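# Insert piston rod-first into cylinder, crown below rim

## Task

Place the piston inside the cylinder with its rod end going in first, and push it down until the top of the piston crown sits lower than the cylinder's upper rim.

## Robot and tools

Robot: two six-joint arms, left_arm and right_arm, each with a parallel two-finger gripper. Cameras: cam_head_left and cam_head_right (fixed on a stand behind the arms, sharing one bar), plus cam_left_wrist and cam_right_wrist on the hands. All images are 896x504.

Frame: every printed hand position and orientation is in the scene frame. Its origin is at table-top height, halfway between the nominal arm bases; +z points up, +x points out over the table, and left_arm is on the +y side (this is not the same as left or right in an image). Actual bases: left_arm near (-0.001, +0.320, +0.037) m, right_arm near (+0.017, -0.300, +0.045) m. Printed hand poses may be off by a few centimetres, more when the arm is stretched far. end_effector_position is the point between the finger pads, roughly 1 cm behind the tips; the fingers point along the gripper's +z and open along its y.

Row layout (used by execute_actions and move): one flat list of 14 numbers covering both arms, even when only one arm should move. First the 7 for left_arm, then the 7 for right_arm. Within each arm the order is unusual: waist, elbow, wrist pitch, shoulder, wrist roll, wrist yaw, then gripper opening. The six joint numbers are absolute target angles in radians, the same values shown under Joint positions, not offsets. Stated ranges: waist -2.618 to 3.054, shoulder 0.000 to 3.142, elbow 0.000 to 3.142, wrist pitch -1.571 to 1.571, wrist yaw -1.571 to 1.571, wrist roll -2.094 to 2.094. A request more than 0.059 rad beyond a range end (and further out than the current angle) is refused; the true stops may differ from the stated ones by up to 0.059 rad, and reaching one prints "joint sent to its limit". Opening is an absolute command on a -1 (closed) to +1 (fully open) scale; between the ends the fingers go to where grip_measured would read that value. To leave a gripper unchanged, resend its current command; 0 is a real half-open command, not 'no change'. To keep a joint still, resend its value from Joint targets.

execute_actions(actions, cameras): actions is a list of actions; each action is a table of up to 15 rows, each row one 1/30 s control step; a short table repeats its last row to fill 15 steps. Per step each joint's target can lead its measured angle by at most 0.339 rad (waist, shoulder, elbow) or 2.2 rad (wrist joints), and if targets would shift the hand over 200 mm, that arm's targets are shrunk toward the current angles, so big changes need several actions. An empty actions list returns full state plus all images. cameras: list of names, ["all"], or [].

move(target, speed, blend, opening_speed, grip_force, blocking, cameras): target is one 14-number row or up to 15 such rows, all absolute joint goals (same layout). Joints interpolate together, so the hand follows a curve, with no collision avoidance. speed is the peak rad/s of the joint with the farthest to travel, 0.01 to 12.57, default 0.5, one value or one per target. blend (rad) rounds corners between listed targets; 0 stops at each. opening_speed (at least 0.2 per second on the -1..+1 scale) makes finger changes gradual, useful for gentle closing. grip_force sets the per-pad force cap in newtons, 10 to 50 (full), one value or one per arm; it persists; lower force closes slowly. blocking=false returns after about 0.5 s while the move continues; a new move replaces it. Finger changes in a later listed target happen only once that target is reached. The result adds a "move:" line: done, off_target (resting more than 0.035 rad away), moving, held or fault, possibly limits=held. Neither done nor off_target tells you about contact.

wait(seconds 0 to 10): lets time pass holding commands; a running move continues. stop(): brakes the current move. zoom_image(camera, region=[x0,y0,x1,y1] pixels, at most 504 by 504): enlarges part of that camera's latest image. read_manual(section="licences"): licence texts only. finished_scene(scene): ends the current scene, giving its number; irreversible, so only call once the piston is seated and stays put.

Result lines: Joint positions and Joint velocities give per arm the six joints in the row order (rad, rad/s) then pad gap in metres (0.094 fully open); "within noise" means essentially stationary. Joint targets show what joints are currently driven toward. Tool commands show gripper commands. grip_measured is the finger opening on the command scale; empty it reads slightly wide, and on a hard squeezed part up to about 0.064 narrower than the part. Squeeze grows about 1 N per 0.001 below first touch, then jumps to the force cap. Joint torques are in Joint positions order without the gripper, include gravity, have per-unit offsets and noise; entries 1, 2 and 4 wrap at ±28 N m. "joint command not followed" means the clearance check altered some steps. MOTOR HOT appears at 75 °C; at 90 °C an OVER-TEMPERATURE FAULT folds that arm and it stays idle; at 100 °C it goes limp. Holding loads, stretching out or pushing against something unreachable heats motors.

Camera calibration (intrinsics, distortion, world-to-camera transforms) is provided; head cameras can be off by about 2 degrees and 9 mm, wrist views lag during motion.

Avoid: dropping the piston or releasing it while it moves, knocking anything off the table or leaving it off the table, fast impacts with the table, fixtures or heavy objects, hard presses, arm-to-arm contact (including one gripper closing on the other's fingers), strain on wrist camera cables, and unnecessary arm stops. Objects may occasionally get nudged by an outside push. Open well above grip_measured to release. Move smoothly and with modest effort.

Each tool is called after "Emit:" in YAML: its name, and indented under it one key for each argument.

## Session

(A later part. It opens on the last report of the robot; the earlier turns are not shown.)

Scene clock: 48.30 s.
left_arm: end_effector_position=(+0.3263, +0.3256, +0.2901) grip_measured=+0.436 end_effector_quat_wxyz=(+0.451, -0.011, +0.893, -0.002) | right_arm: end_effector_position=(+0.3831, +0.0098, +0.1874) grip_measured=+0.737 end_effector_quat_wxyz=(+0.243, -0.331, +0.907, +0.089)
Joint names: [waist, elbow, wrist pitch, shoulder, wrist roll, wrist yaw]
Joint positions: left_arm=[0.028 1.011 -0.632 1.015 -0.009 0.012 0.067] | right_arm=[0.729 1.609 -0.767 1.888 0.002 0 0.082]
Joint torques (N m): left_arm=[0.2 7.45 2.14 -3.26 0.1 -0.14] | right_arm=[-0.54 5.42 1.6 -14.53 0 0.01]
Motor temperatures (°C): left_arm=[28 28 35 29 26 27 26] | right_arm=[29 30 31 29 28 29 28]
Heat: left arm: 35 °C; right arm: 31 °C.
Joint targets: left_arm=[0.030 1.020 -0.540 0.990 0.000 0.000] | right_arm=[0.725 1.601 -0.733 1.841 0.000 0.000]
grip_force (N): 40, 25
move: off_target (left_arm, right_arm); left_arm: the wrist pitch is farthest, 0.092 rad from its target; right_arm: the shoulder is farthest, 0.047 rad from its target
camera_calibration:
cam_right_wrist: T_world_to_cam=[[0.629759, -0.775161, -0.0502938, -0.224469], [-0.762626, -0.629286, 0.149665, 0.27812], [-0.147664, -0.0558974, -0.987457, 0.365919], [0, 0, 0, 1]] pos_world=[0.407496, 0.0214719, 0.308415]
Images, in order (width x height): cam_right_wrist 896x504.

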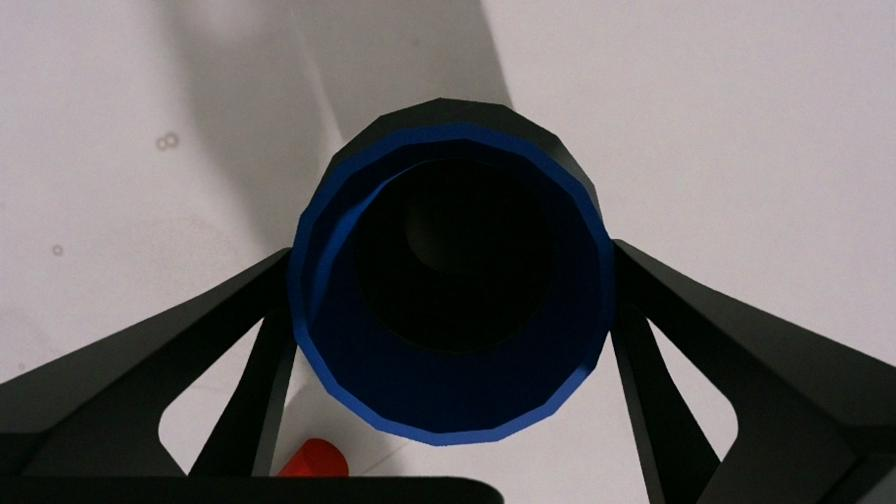

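Emit:
move:
  target:
    - [0.03, 1.02, -0.54, 0.99, 0.0, 0.0, 0.2, 0.7244, 1.587, -0.718, 1.841, 0, 0, 0.45]
    - [0.03, 1.02, -0.54, 0.99, 0.0, 0.0, 0.2, 0.7244, 1.587, -0.718, 1.841, 0, 0, 1.0]
    - [-0.518, 1.536, -0.605, 1.465, 0.0, 0.0, 0.2, 0.7244, 0.47, 0.37, 0.806, 0, 0, 1.0]
  speed: [0.1, 0.2, 0.6]
  opening_speed: 0.8
  cameras: ["all"]

Emit:
zoom_image:
  camera: "cam_right_wrist"
  region: [180, 0, 580, 400]

Scene clock: 54.93 s.
left_arm: end_effector_position=(+0.3775, +0.1005, +0.3282) grip_measured=+0.436 end_effector_quat_wxyz=(+0.427, +0.230, +0.866, -0.119) | right_arm: end_effector_position=(+0.2774, -0.0794, +0.3387) grip_measured=+0.998 end_effector_quat_wxyz=(+0.672, -0.239, +0.656, +0.246)
Joint names: [waist, elbow, wrist pitch, shoulder, wrist roll, wrist yaw]
Joint positions: left_arm=[-0.519 1.48 -0.66 1.471 -0.008 0.006 0.067] | right_arm=[0.729 0.485 0.358 0.819 0.001 0 0.094]
Joint torques (N m): left_arm=[0.02 11.22 1.77 -5.7 0.09 -0.09] | right_arm=[-0.36 5.49 2.09 -2.17 0 -0.02]
Heat: left arm: 37 °C; right arm: 31 °C.
Joint targets: left_arm=[-0.518 1.536 -0.605 1.465 0.000 0.000] | right_arm=[0.725 0.470 0.370 0.806 0.000 0.000]
grip_force (N): 40, 25
move: off_target (left_arm); target 2's new numbers were sent with right_arm's shoulder 0.045 rad from that target; left_arm: the elbow is farthest, 0.056 rad from its target
camera_calibration:
cam_left_wrist: T_world_to_cam=[[-0.503994, -0.861616, -0.0600646, 0.297948], [-0.829159, 0.502135, -0.245673, 0.349171], [0.241837, -0.0740148, -0.96749, 0.354703], [0, 0, 0, 1]] pos_world=[0.353902, 0.107639, 0.446849]
cam_right_wrist: T_world_to_cam=[[0.670805, -0.740556, -0.039967, -0.231532], [-0.469657, -0.382478, -0.795696, 0.37725], [0.573971, 0.552528, -0.604376, 0.213151], [0, 0, 0, 1]] pos_world=[0.210148, -0.144945, 0.419746]

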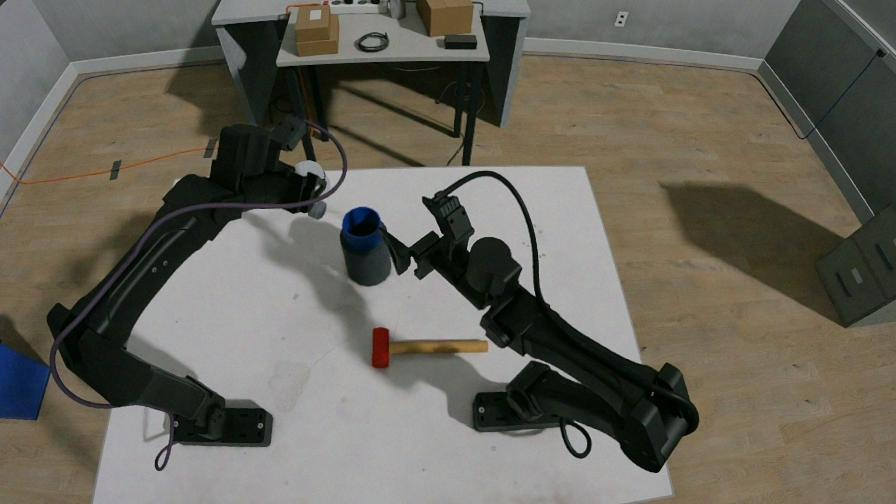

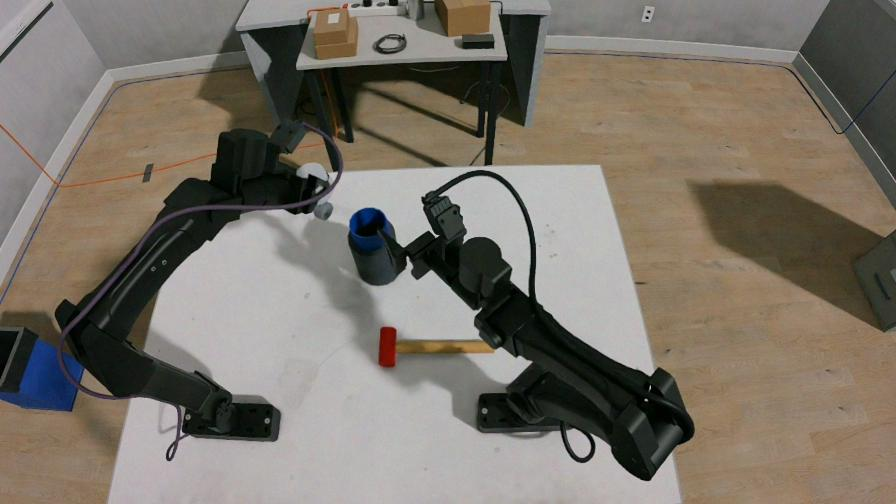

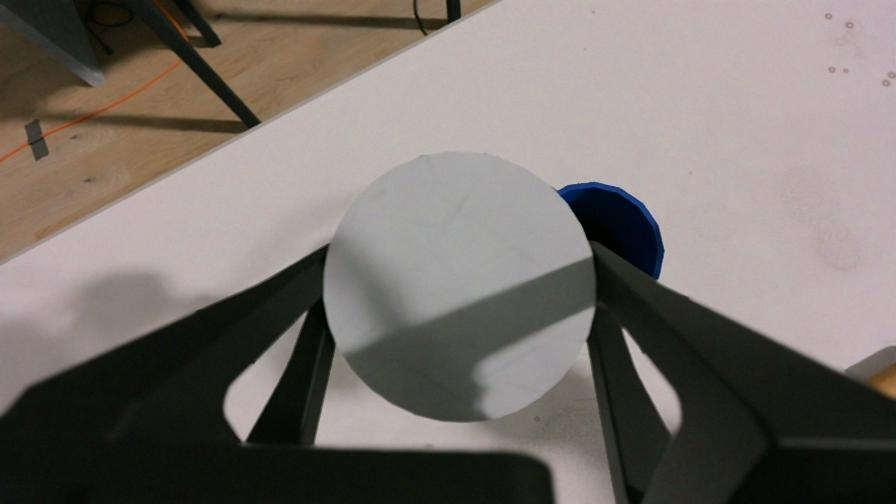

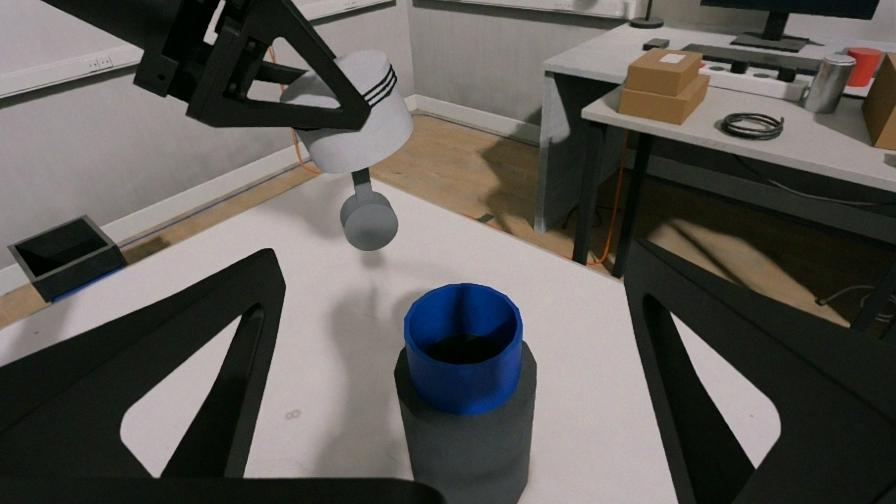

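Scaled by 1.260 from the camera's 896x504 image, which has a finer 1280x720 frame.

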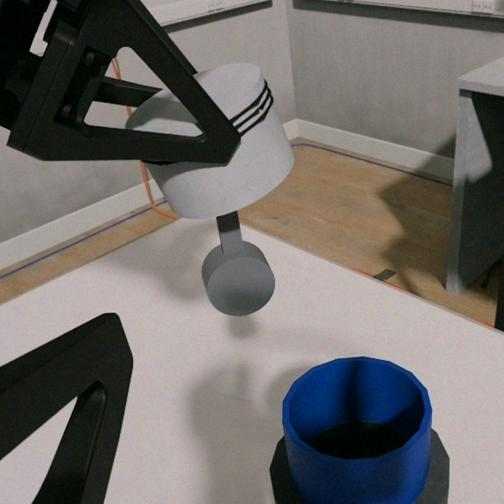

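Emit:
zoom_image:
  camera: "cam_right_wrist"
  region: [270, 30, 430, 190]

Emit:
zoom_image:
  camera: "cam_left_wrist"
  region: [310, 130, 610, 430]

Emit:
zoom_image:
  camera: "cam_right_wrist"
  region: [380, 260, 560, 500]

Scaled by 3.150 from the camera's 896x504 image, which has a finer 1280x720 frame.

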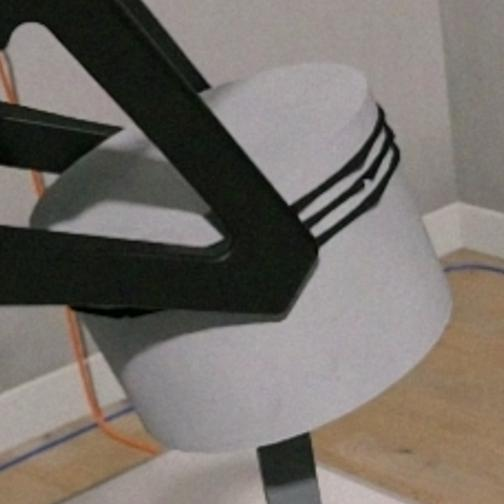

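Scaled by 1.680 from the camera's 896x504 image, which has a finer 1280x720 frame.

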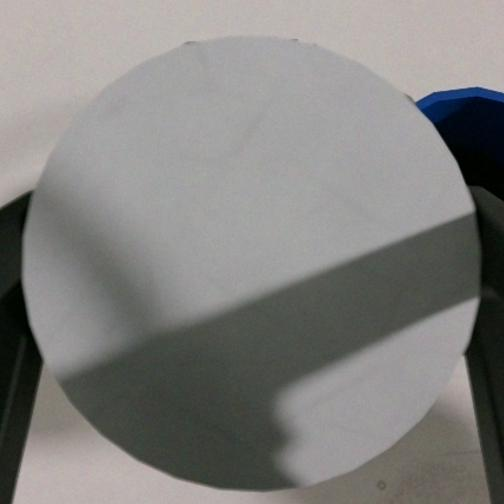

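Scaled by 2.100 from the camera's 896x504 image, which has a finer 1280x720 frame.

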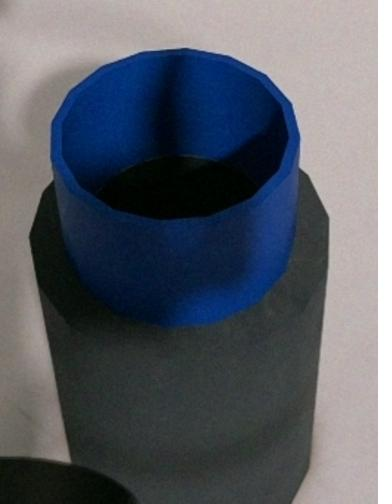

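Emit:
move:
  target: [-0.674, 2.153, -1.043, 1.872, 0.0, 0.0, 0.2, 0.7244, 0.47, 0.37, 0.806, 0, 0, 1.0]
  speed: 0.35
  cameras: ["all"]

Emit:
zoom_image:
  camera: "cam_right_wrist"
  region: [350, 30, 590, 290]

Emit:
zoom_image:
  camera: "cam_head_left"
  region: [320, 170, 410, 260]

Emit:
zoom_image:
  camera: "cam_head_right"
  region: [325, 170, 415, 260]

Scene clock: 61.83 s.
left_arm: end_effector_position=(+0.3793, +0.0147, +0.3324) grip_measured=+0.436 end_effector_quat_wxyz=(+0.329, +0.308, +0.885, -0.120) | right_arm: end_effector_position=(+0.2774, -0.0794, +0.3388) grip_measured=+0.998 end_effector_quat_wxyz=(+0.672, -0.239, +0.656, +0.246)
Joint names: [waist, elbow, wrist pitch, shoulder, wrist roll, wrist yaw]
Joint positions: left_arm=[-0.67 2.101 -1.085 1.872 -0.008 0.005 0.067] | right_arm=[0.729 0.485 0.358 0.819 0.001 0 0.094]
Joint torques (N m): left_arm=[-0.4 10.19 1.45 -8.24 0.09 -0.08] | right_arm=[-0.28 5.49 2.11 -2.17 0.01 -0.01]
Heat: left arm: 37 °C; right arm: 32 °C.
Joint targets: left_arm=[-0.674 2.153 -1.043 1.872 0.000 0.000] | right_arm=[0.725 0.470 0.370 0.806 0.000 0.000]
grip_force (N): 40, 25
move: off_target (left_arm); left_arm: the elbow is farthest, 0.052 rad from its target
camera_calibration:
cam_left_wrist: T_world_to_cam=[[-0.637114, -0.768577, -0.0580878, 0.273708], [-0.76749, 0.639544, -0.0440736, 0.30237], [0.0710237, 0.0165019, -0.997338, 0.425324], [0, 0, 0, 1]] pos_world=[0.376241, 0.00996825, 0.453418]
cam_right_wrist: T_world_to_cam=[[0.670818, -0.740544, -0.0399873, -0.231521], [-0.469426, -0.382248, -0.795943, 0.377417], [0.574146, 0.552704, -0.604049, 0.213064], [0, 0, 0, 1]] pos_world=[0.210148, -0.144945, 0.419845]

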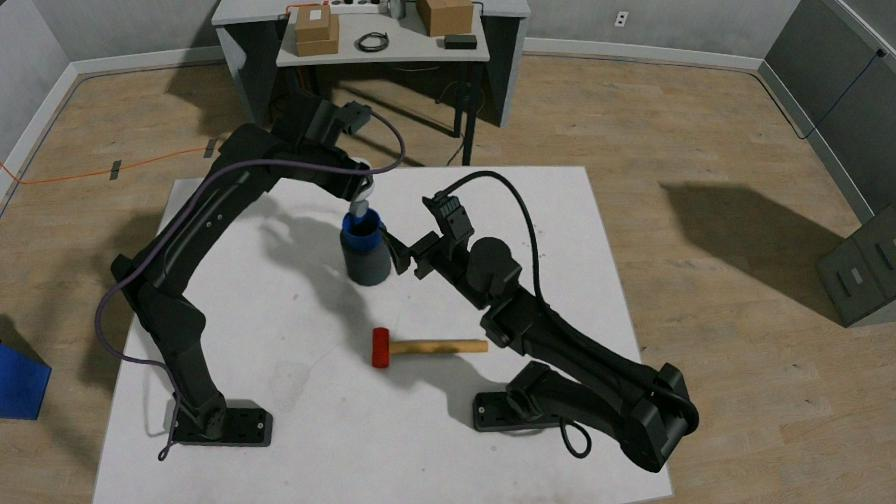

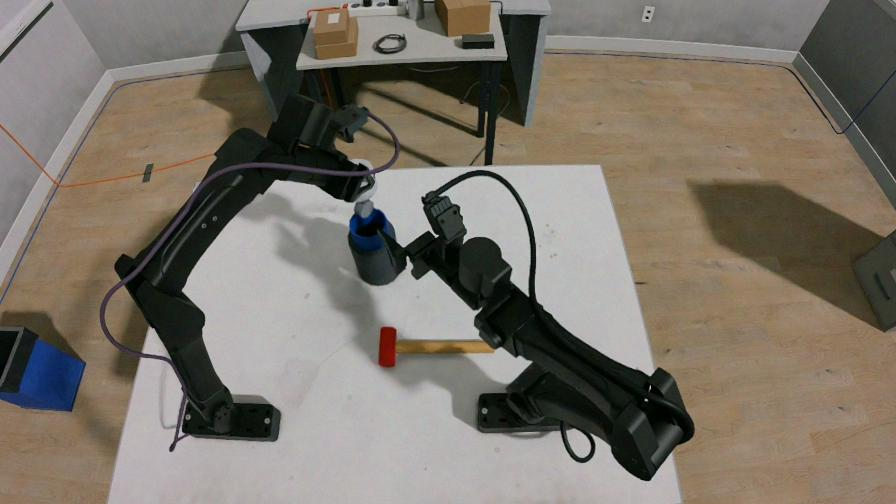

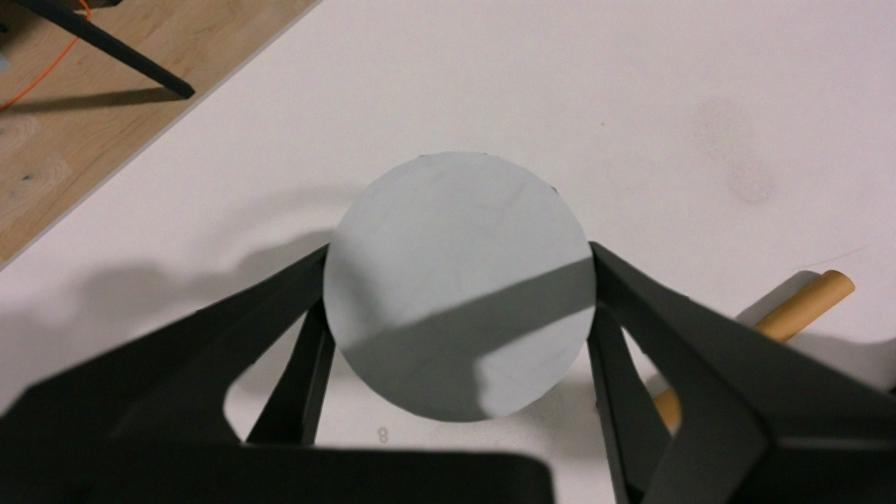

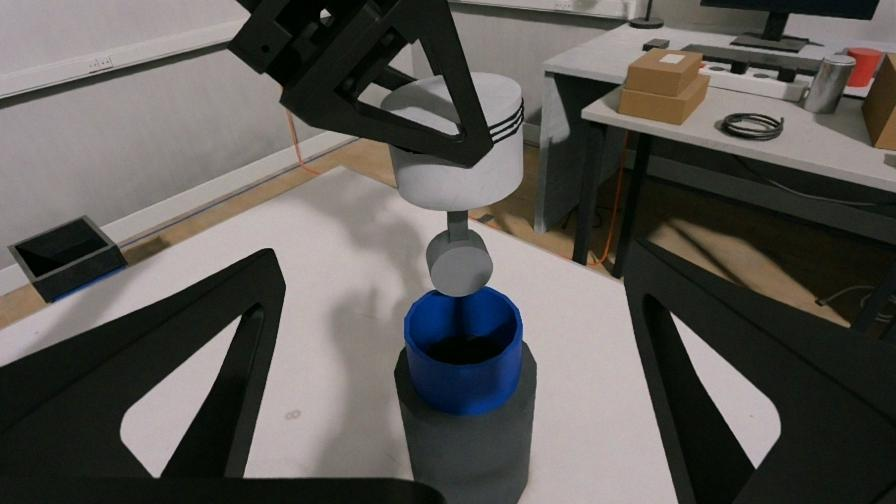

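Scaled by 1.938 from the camera's 896x504 image, which has a finer 1280x720 frame.

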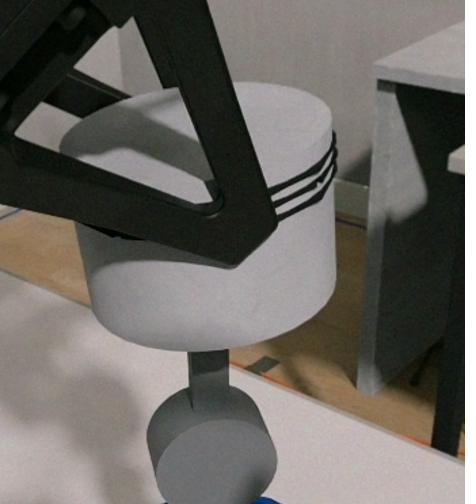

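Scaled by 5.600 from the camera's 896x504 image, which has a finer 1280x720 frame.

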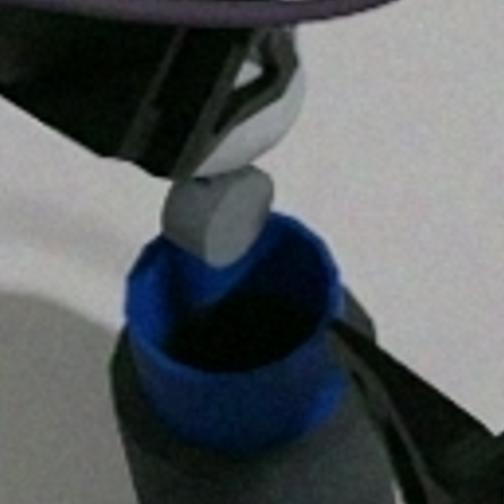

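Scaled by 5.600 from the camera's 896x504 image, which has a finer 1280x720 frame.

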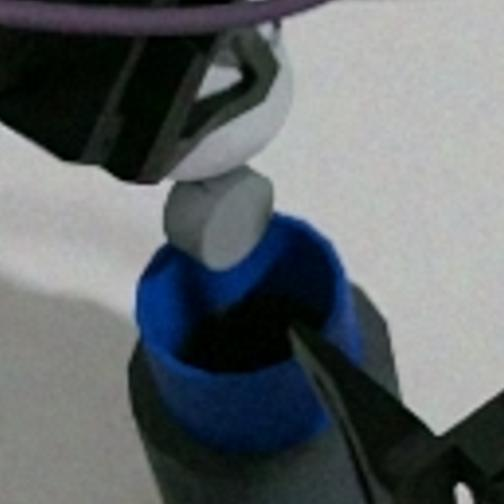

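Emit:
move:
  target: [-0.681, 1.713, -0.72, 1.785, 0.0, 0.0, 0.2, 0.7244, 0.47, 0.37, 0.806, 0, 0, 1.0]
  speed: 0.2
  cameras: ["cam_right_wrist", "cam_head_left", "cam_head_right"]

Emit:
zoom_image:
  camera: "cam_right_wrist"
  region: [370, 120, 570, 380]

Emit:
zoom_image:
  camera: "cam_head_left"
  region: [320, 170, 410, 260]

Scene clock: 68.70 s.
left_arm: end_effector_position=(+0.3816, +0.0088, +0.2271) grip_measured=+0.436 end_effector_quat_wxyz=(+0.289, +0.315, +0.898, -0.106) | right_arm: end_effector_position=(+0.2774, -0.0794, +0.3388) grip_measured=+0.998 end_effector_quat_wxyz=(+0.672, -0.239, +0.656, +0.246)
Joint names: [waist, elbow, wrist pitch, shoulder, wrist roll, wrist yaw]
Joint positions: left_arm=[-0.676 1.705 -0.791 1.859 -0.008 0.005 0.067] | right_arm=[0.729 0.485 0.358 0.819 0.001 0 0.094]
Joint torques (N m): left_arm=[-0.46 7.21 1.62 -14.27 0.09 -0.08] | right_arm=[-0.42 5.39 2.1 -2.19 -0.01 -0.02]
Heat: left arm: 37 °C; right arm: 32 °C.
Joint targets: left_arm=[-0.681 1.713 -0.720 1.785 0.000 0.000] | right_arm=[0.725 0.470 0.370 0.806 0.000 0.000]
grip_force (N): 40, 25
move: off_target (left_arm); left_arm: the shoulder is farthest, 0.074 rad from its target
camera_calibration:
cam_right_wrist: T_world_to_cam=[[0.670818, -0.740544, -0.0399873, -0.231521], [-0.469426, -0.382248, -0.795943, 0.377417], [0.574146, 0.552704, -0.604049, 0.213064], [0, 0, 0, 1]] pos_world=[0.210148, -0.144945, 0.419845]
Images, in order (width x height): cam_head_left 896x504, cam_head_right 896x504, cam_right_wrist 896x504.

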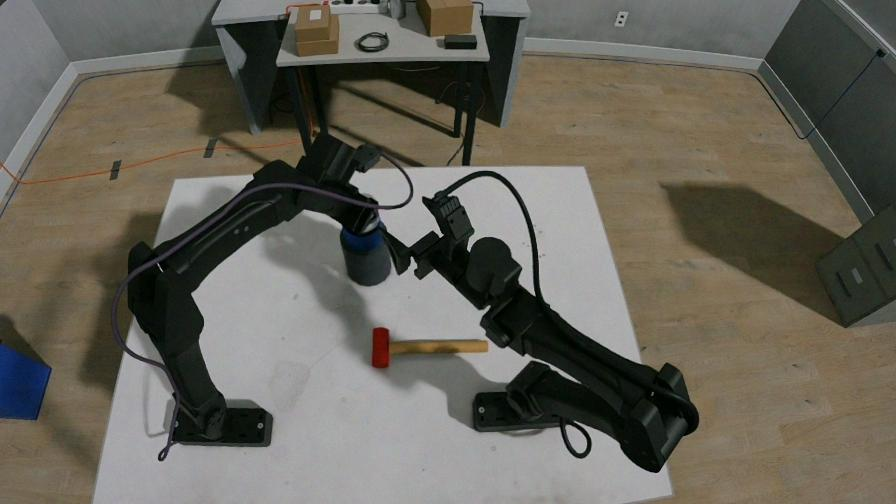

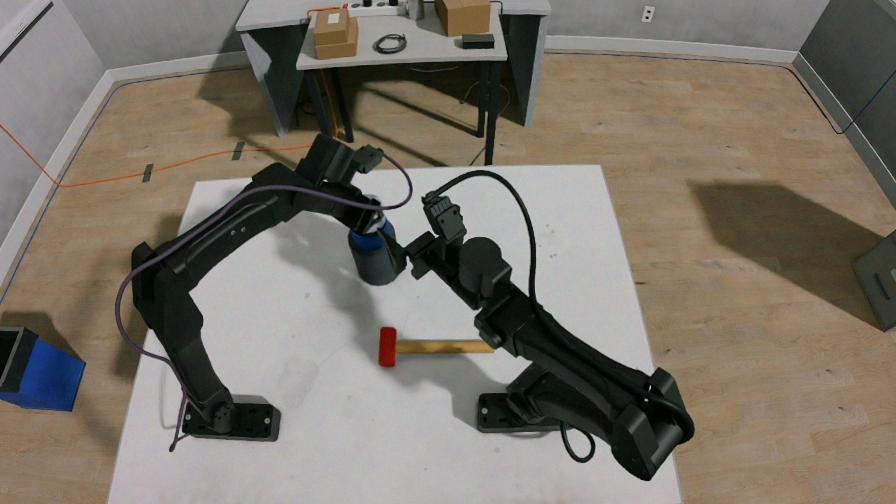

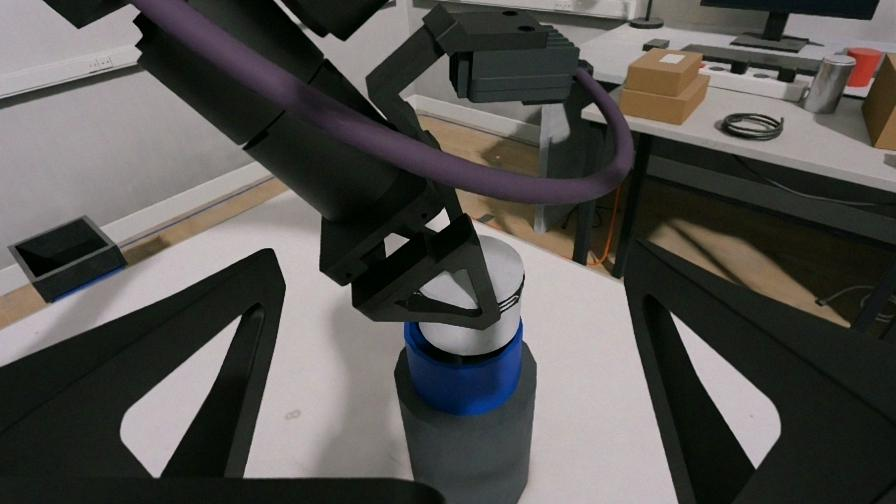

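Scaled by 1.938 from the camera's 896x504 image, which has a finer 1280x720 frame.

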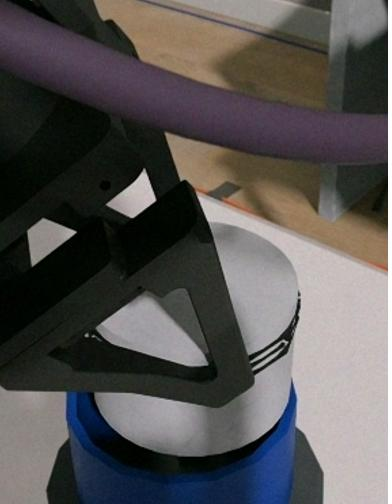

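Scaled by 5.600 from the camera's 896x504 image, which has a finer 1280x720 frame.

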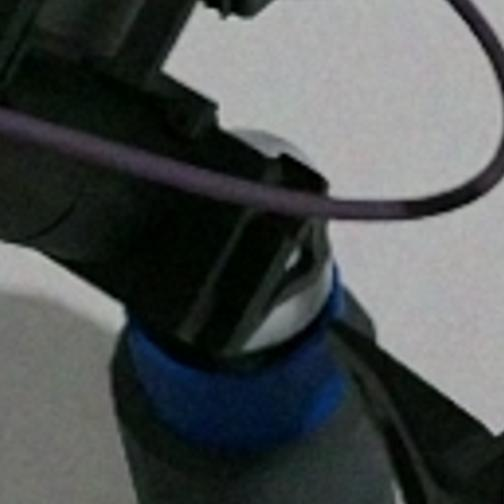

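Emit:
zoom_image:
  camera: "cam_right_wrist"
  region: [395, 220, 545, 370]

Emit:
zoom_image:
  camera: "cam_head_right"
  region: [335, 180, 415, 290]

Scaled by 3.360 from the camera's 896x504 image, which has a finer 1280x720 frame.

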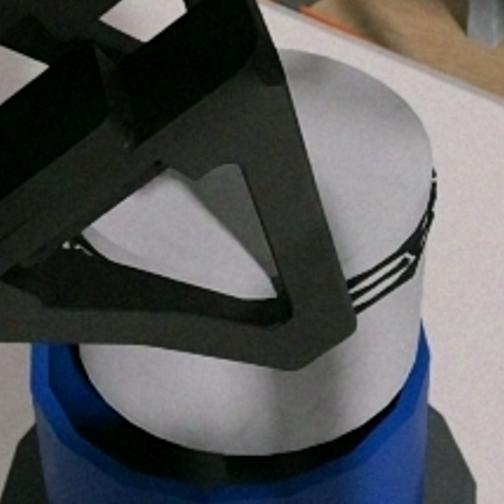

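Scaled by 4.582 from the camera's 896x504 image, which has a finer 1280x720 frame.

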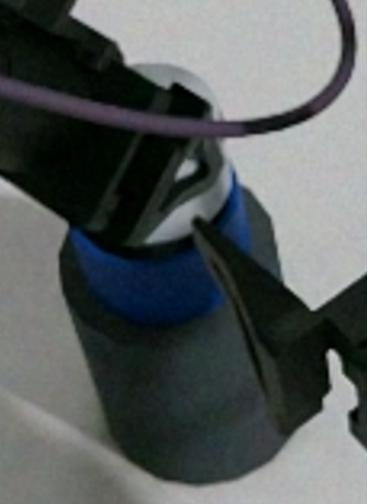

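Emit:
move:
  target: [-0.681, 1.652, -0.669, 1.751, 0.0, 0.0, 0.2, 0.7244, 0.47, 0.37, 0.806, 0, 0, 1.0]
  speed: 0.1
  cameras: ["cam_right_wrist", "cam_head_left"]

Emit:
zoom_image:
  camera: "cam_right_wrist"
  region: [395, 220, 545, 370]

Emit:
zoom_image:
  camera: "cam_head_left"
  region: [325, 170, 405, 280]

Scene clock: 72.77 s.
left_arm: end_effector_position=(+0.3787, +0.0111, +0.2276) grip_measured=+0.436 end_effector_quat_wxyz=(+0.300, +0.314, +0.894, -0.111) | right_arm: end_effector_position=(+0.2774, -0.0794, +0.3388) grip_measured=+0.998 end_effector_quat_wxyz=(+0.672, -0.239, +0.656, +0.246)
Joint names: [waist, elbow, wrist pitch, shoulder, wrist roll, wrist yaw]
Joint positions: left_arm=[-0.676 1.646 -0.742 1.823 -0.008 0.005 0.067] | right_arm=[0.729 0.485 0.358 0.819 0.001 0 0.094]
Joint torques (N m): left_arm=[-0.46 7.21 1.67 -13.81 0.09 -0.09] | right_arm=[-0.31 5.49 2.1 -2.18 -0.01 0.01]
Heat: left arm: 37 °C; right arm: 32 °C.
Joint targets: left_arm=[-0.681 1.652 -0.669 1.751 0.000 0.000] | right_arm=[0.725 0.470 0.370 0.806 0.000 0.000]
grip_force (N): 40, 25
move: off_target (left_arm); left_arm: the wrist pitch is farthest, 0.073 rad from its target
camera_calibration:
cam_right_wrist: T_world_to_cam=[[0.670818, -0.740544, -0.0399873, -0.231521], [-0.469426, -0.382248, -0.795943, 0.377417], [0.574146, 0.552704, -0.604049, 0.213064], [0, 0, 0, 1]] pos_world=[0.210148, -0.144945, 0.419845]
Images, in order (width x height): cam_head_left 896x504, cam_right_wrist 896x504.

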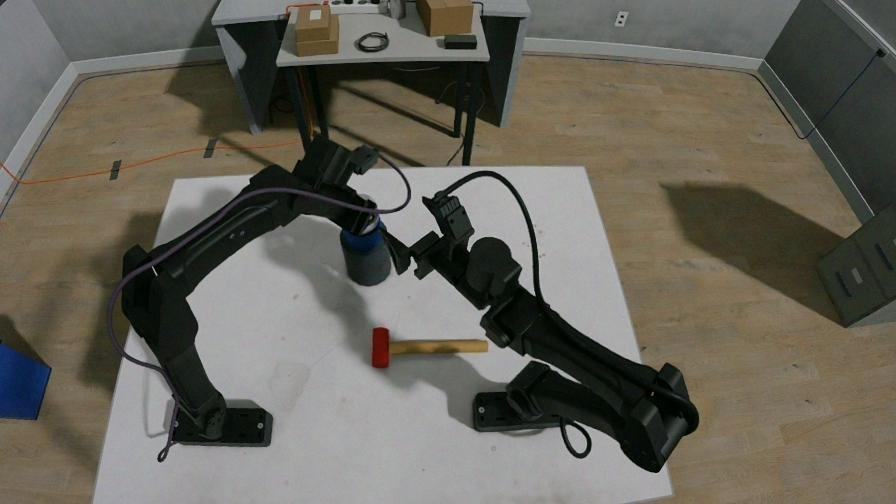

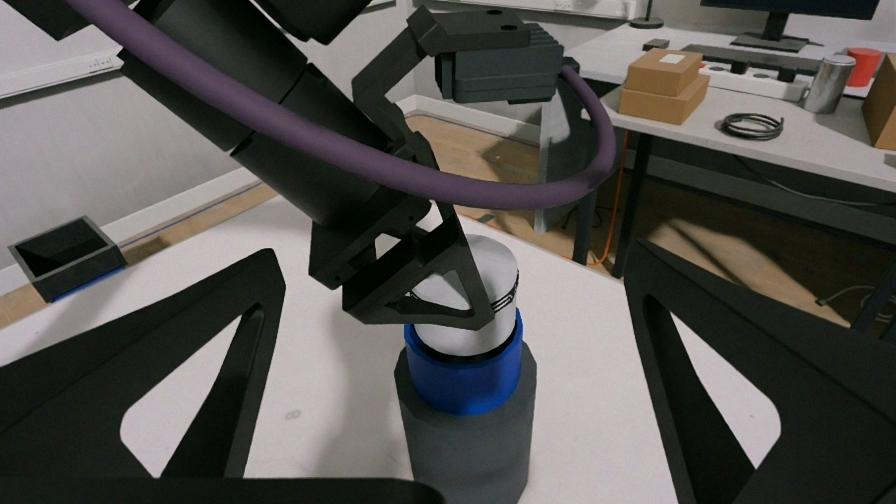

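Scaled by 3.360 from the camera's 896x504 image, which has a finer 1280x720 frame.

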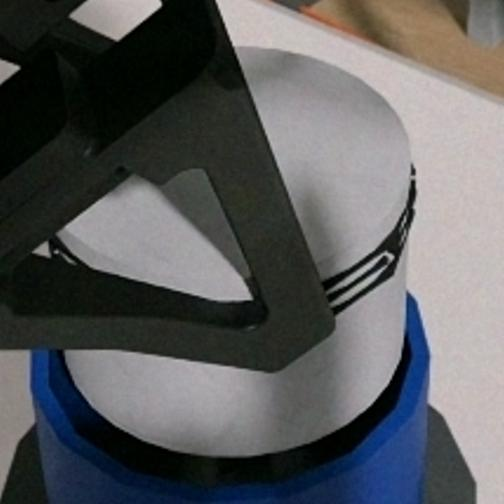

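Scaled by 4.582 from the camera's 896x504 image, which has a finer 1280x720 frame.

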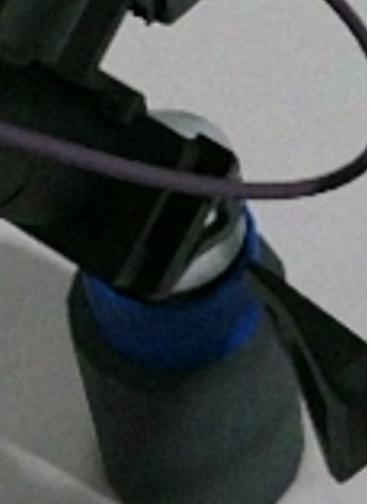

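Emit:
move:
  target: [-0.681, 1.588, -0.609, 1.749, 0.0, 0.0, 0.2, 0.7244, 0.47, 0.37, 0.806, 0, 0, 1.0]
  speed: 0.08
  cameras: ["cam_right_wrist"]

Emit:
zoom_image:
  camera: "cam_right_wrist"
  region: [395, 220, 545, 370]

Scene clock: 75.77 s.
left_arm: end_effector_position=(+0.3783, +0.0115, +0.2115) grip_measured=+0.436 end_effector_quat_wxyz=(+0.299, +0.314, +0.894, -0.110) | right_arm: end_effector_position=(+0.2774, -0.0794, +0.3388) grip_measured=+0.998 end_effector_quat_wxyz=(+0.672, -0.239, +0.656, +0.246)
Joint names: [waist, elbow, wrist pitch, shoulder, wrist roll, wrist yaw]
Joint positions: left_arm=[-0.676 1.581 -0.682 1.821 -0.008 0.005 0.067] | right_arm=[0.729 0.485 0.358 0.819 0.001 0 0.094]
Joint torques (N m): left_arm=[-0.46 7.31 1.67 -13.81 0.09 -0.08] | right_arm=[-0.31 5.39 2.1 -2.13 -0.01 -0.02]
Heat: left arm: 37 °C; right arm: 33 °C.
Joint targets: left_arm=[-0.681 1.588 -0.609 1.749 0.000 0.000] | right_arm=[0.725 0.470 0.370 0.806 0.000 0.000]
grip_force (N): 40, 25
move: off_target (left_arm); left_arm: the wrist pitch is farthest, 0.073 rad from its target
camera_calibration:
cam_right_wrist: T_world_to_cam=[[0.670818, -0.740544, -0.0399873, -0.231521], [-0.469426, -0.382248, -0.795943, 0.377417], [0.574146, 0.552704, -0.604049, 0.213064], [0, 0, 0, 1]] pos_world=[0.210148, -0.144945, 0.419845]
Images, in order (width x height): cam_right_wrist 896x504.

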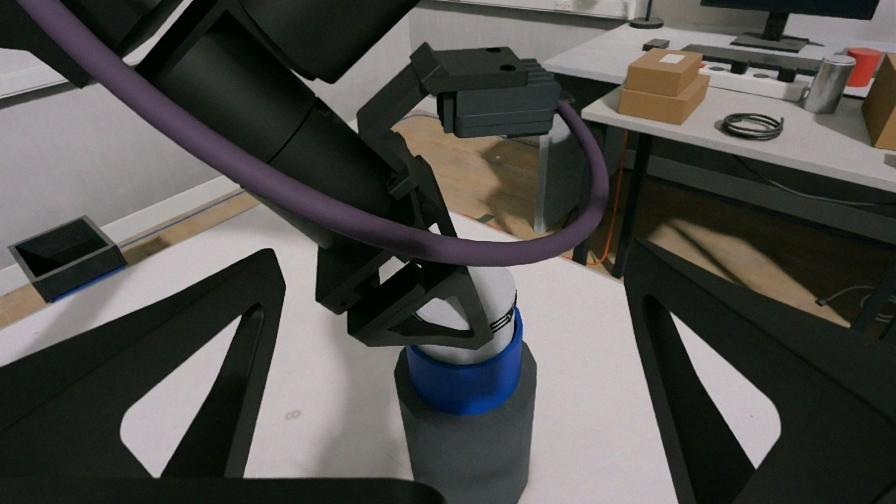

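Scaled by 3.360 from the camera's 896x504 image, which has a finer 1280x720 frame.

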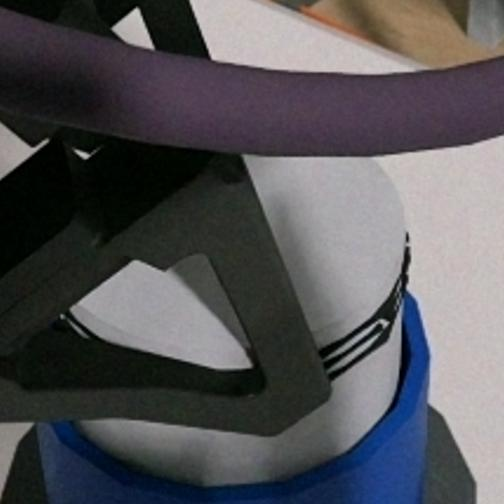

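Emit:
move:
  target:
    - [-0.6645, 1.588, -0.609, 1.749, 0.0, 0.0, 0.2, 0.7244, 0.47, 0.37, 0.806, 0, 0, 1.0]
    - [-0.6645, 1.542, -0.561, 1.749, 0.0, 0.0, 0.2, 0.7244, 0.47, 0.37, 0.806, 0, 0, 1.0]
  speed: [0.05, 0.08]
  cameras: ["cam_right_wrist", "cam_head_left"]

Emit:
zoom_image:
  camera: "cam_right_wrist"
  region: [395, 250, 545, 400]

Scene clock: 79.33 s.
left_arm: end_effector_position=(+0.3803, +0.0139, +0.2013) grip_measured=+0.436 end_effector_quat_wxyz=(+0.301, +0.311, +0.895, -0.110) | right_arm: end_effector_position=(+0.2774, -0.0794, +0.3388) grip_measured=+0.998 end_effector_quat_wxyz=(+0.672, -0.239, +0.656, +0.246)
Joint names: [waist, elbow, wrist pitch, shoulder, wrist roll, wrist yaw]
Joint positions: left_arm=[-0.67 1.535 -0.634 1.819 -0.008 0.005 0.067] | right_arm=[0.729 0.485 0.358 0.819 0.001 0 0.094]
Joint torques (N m): left_arm=[0.44 7.25 1.68 -13.64 0.09 -0.08] | right_arm=[-0.43 5.44 2.07 -2.04 0.02 -0.02]
Heat: left arm: 37 °C; right arm: 33 °C.
Joint targets: left_arm=[-0.664 1.542 -0.561 1.749 0.000 0.000] | right_arm=[0.725 0.470 0.370 0.806 0.000 0.000]
grip_force (N): 40, 25
move: off_target (left_arm); left_arm: the wrist pitch is farthest, 0.073 rad from its target
camera_calibration:
cam_right_wrist: T_world_to_cam=[[0.670818, -0.740544, -0.0399873, -0.231521], [-0.469426, -0.382248, -0.795943, 0.377417], [0.574146, 0.552704, -0.604049, 0.213064], [0, 0, 0, 1]] pos_world=[0.210148, -0.144945, 0.419845]
Images, in order (width x height): cam_head_left 896x504, cam_right_wrist 896x504.

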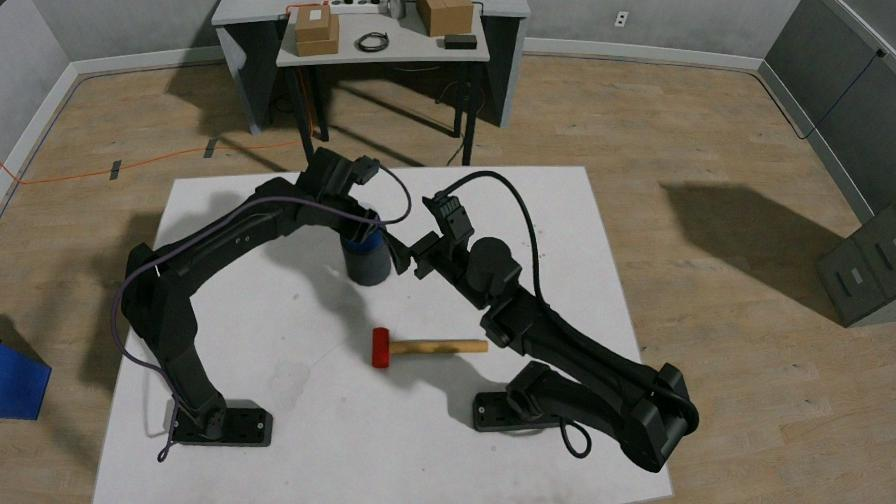

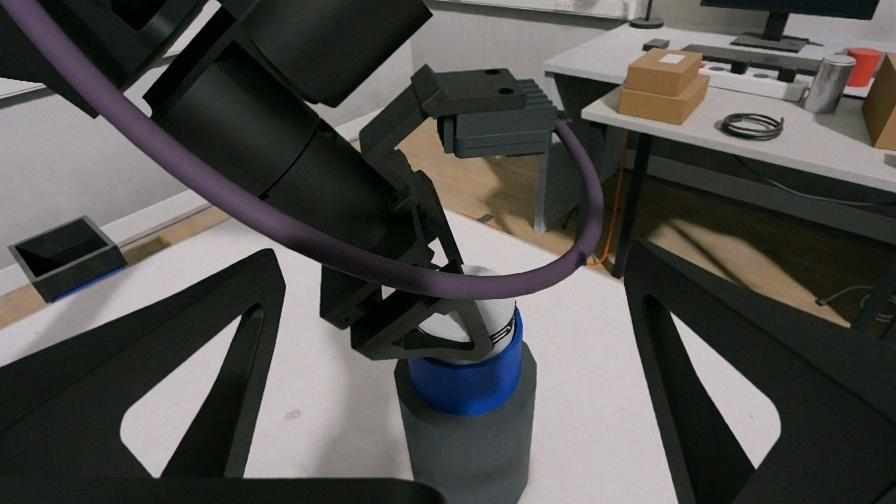

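Scaled by 3.360 from the camera's 896x504 image, which has a finer 1280x720 frame.

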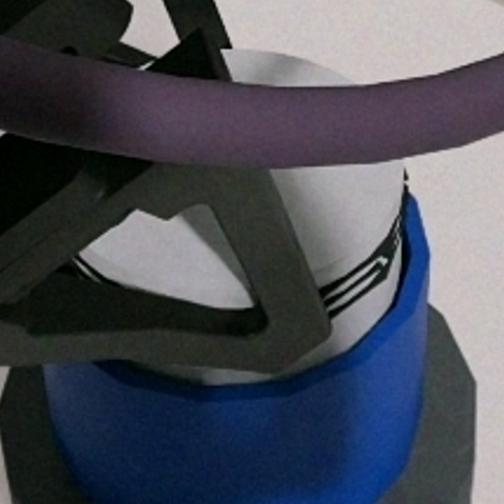

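Emit:
zoom_image:
  camera: "cam_head_left"
  region: [325, 180, 405, 290]

Emit:
zoom_image:
  camera: "cam_right_wrist"
  region: [380, 330, 560, 480]

Scaled by 4.582 from the camera's 896x504 image, which has a finer 1280x720 frame.

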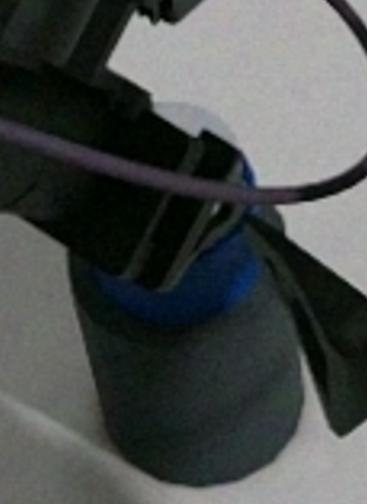

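Scaled by 2.800 from the camera's 896x504 image, which has a finer 1280x720 frame.

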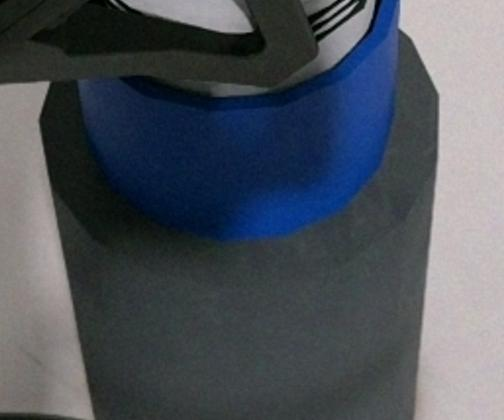

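Emit:
move:
  target: [-0.6645, 1.542, -0.561, 1.749, 0.0, 0.0, 0.444, 0.7244, 0.47, 0.37, 0.806, 0, 0, 1.0]
  speed: 0.1
  grip_force: [10, 50]

Emit:
execute_actions:
  actions:
    - [[-0.6645, 1.542, -0.561, 1.749, 0, 0, 0.448, 0.7244, 0.47, 0.37, 0.806, 0, 0, 1]]
    - [[-0.6645, 1.542, -0.561, 1.749, 0, 0, 0.451, 0.7244, 0.47, 0.37, 0.806, 0, 0, 1]]
    - [[-0.6645, 1.542, -0.561, 1.749, 0, 0, 0.453, 0.7244, 0.47, 0.37, 0.806, 0, 0, 1]]
    - [[-0.6645, 1.542, -0.561, 1.749, 0, 0, 0.455, 0.7244, 0.47, 0.37, 0.806, 0, 0, 1]]
    - [[-0.6645, 1.542, -0.561, 1.749, 0, 0, 0.4565, 0.7244, 0.47, 0.37, 0.806, 0, 0, 1]]
    - [[-0.6645, 1.542, -0.561, 1.749, 0, 0, 0.458, 0.7244, 0.47, 0.37, 0.806, 0, 0, 1]]
  cameras: ["cam_right_wrist"]

Scene clock: 82.67 s.
left_arm: end_effector_position=(+0.3803, +0.0139, +0.2013) grip_measured=+0.448 end_effector_quat_wxyz=(+0.301, +0.311, +0.895, -0.110) | right_arm: end_effector_position=(+0.2774, -0.0794, +0.3388) grip_measured=+0.998 end_effector_quat_wxyz=(+0.672, -0.239, +0.656, +0.246)
Joint names: [waist, elbow, wrist pitch, shoulder, wrist roll, wrist yaw]
Joint positions: left_arm=[-0.67 1.535 -0.634 1.819 -0.008 0.005 0.068] | right_arm=[0.729 0.485 0.358 0.819 0.001 0 0.094]
Joint torques (N m): left_arm=[0.44 7.27 1.68 -13.65 0.09 -0.09] | right_arm=[-0.29 5.44 2.1 -2.21 -0.03 -0.03]
Heat: left arm: 38 °C; right arm: 33 °C.
Joint targets: left_arm=[-0.664 1.542 -0.561 1.749 0.000 0.000] | right_arm=[0.725 0.470 0.370 0.806 0.000 0.000]
grip_force (N): 10, 50
move: off_target (left_arm); left_arm: the wrist pitch is farthest, 0.073 rad from its target

Scene clock: 85.87 s.
left_arm: end_effector_position=(+0.3803, +0.0139, +0.2013) grip_measured=+0.459 end_effector_quat_wxyz=(+0.301, +0.311, +0.895, -0.110) | right_arm: end_effector_position=(+0.2774, -0.0794, +0.3388) grip_measured=+0.998 end_effector_quat_wxyz=(+0.672, -0.239, +0.656, +0.246)
Joint names: [waist, elbow, wrist pitch, shoulder, wrist roll, wrist yaw]
Joint positions: left_arm=[-0.67 1.535 -0.634 1.819 -0.008 0.005 0.069] | right_arm=[0.729 0.485 0.358 0.819 0.001 0 0.094]
Joint torques (N m): left_arm=[0.44 7.27 1.67 -13.64 0.09 -0.09] | right_arm=[-0.35 5.49 2.1 -2.14 0 -0.01]
Heat: left arm: 38 °C; right arm: 33 °C.
Joint targets: left_arm=[-0.664 1.542 -0.561 1.749 0.000 0.000] | right_arm=[0.725 0.470 0.370 0.806 0.000 0.000]
grip_force (N): 10, 50
camera_calibration:
cam_right_wrist: T_world_to_cam=[[0.670818, -0.740544, -0.0399873, -0.231521], [-0.469426, -0.382248, -0.795943, 0.377417], [0.574146, 0.552704, -0.604049, 0.213064], [0, 0, 0, 1]] pos_world=[0.210148, -0.144945, 0.419845]
Images, in order (width x height): cam_right_wrist 896x504.

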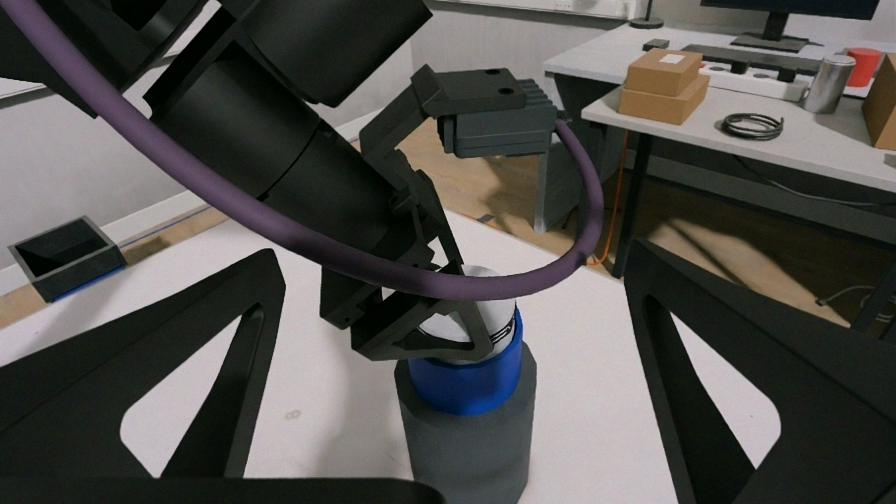

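Emit:
execute_actions:
  actions:
    - [[-0.6645, 1.542, -0.561, 1.749, 0, 0, 0.459, 0.7244, 0.47, 0.37, 0.806, 0, 0, 1]]
    - [[-0.6645, 1.542, -0.561, 1.749, 0, 0, 0.46, 0.7244, 0.47, 0.37, 0.806, 0, 0, 1]]
    - [[-0.6645, 1.542, -0.561, 1.749, 0, 0, 0.461, 0.7244, 0.47, 0.37, 0.806, 0, 0, 1]]
    - [[-0.6645, 1.542, -0.561, 1.749, 0, 0, 0.462, 0.7244, 0.47, 0.37, 0.806, 0, 0, 1]]
    - [[-0.6645, 1.542, -0.561, 1.749, 0, 0, 0.463, 0.7244, 0.47, 0.37, 0.806, 0, 0, 1]]
    - [[-0.6645, 1.542, -0.561, 1.749, 0, 0, 0.464, 0.7244, 0.47, 0.37, 0.806, 0, 0, 1]]
  cameras: ["cam_right_wrist"]

Scene clock: 89.90 s.
left_arm: end_effector_position=(+0.3867, +0.0088, +0.2275) grip_measured=+0.462 end_effector_quat_wxyz=(+0.342, +0.306, +0.880, -0.124) | right_arm: end_effector_position=(+0.2774, -0.0794, +0.3388) grip_measured=+0.998 end_effector_quat_wxyz=(+0.672, -0.239, +0.656, +0.246)
Joint names: [waist, elbow, wrist pitch, shoulder, wrist roll, wrist yaw]
Joint positions: left_arm=[-0.67 1.535 -0.58 1.782 -0.008 0.005 0.069] | right_arm=[0.729 0.485 0.358 0.819 0.001 0 0.094]
Joint torques (N m): left_arm=[0.44 7.38 1.27 -10.56 0.09 -0.09] | right_arm=[-0.32 5.45 2.1 -2.17 0.01 -0.02]
Motor temperatures (°C): left_arm=[28 30 38 34 26 27 26] | right_arm=[29 30 33 29 28 29 28]
Heat: left arm: 38 °C; right arm: 33 °C.
Joint targets: left_arm=[-0.664 1.542 -0.561 1.749 0.000 0.000] | right_arm=[0.725 0.470 0.370 0.806 0.000 0.000]
grip_force (N): 10, 50
camera_calibration:
cam_right_wrist: T_world_to_cam=[[0.670818, -0.740544, -0.0399873, -0.231521], [-0.469426, -0.382248, -0.795943, 0.377417], [0.574146, 0.552704, -0.604049, 0.213064], [0, 0, 0, 1]] pos_world=[0.210148, -0.144945, 0.419845]
Images, in order (width x height): cam_right_wrist 896x504.

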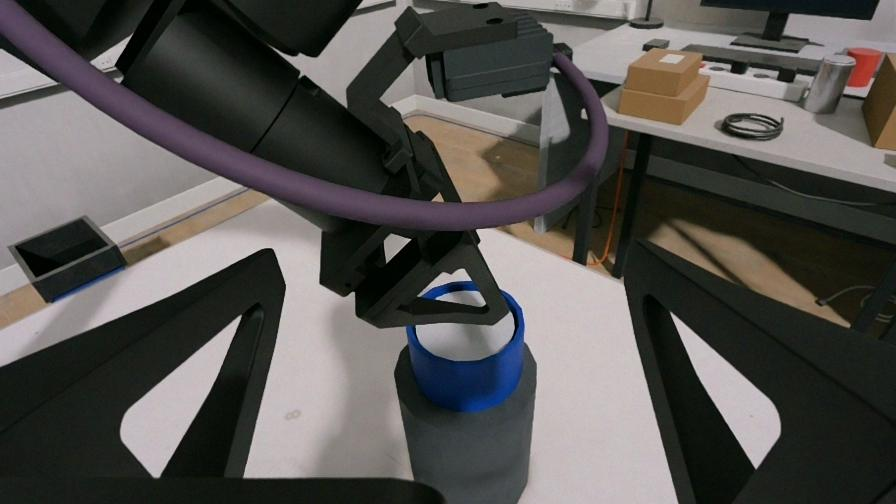

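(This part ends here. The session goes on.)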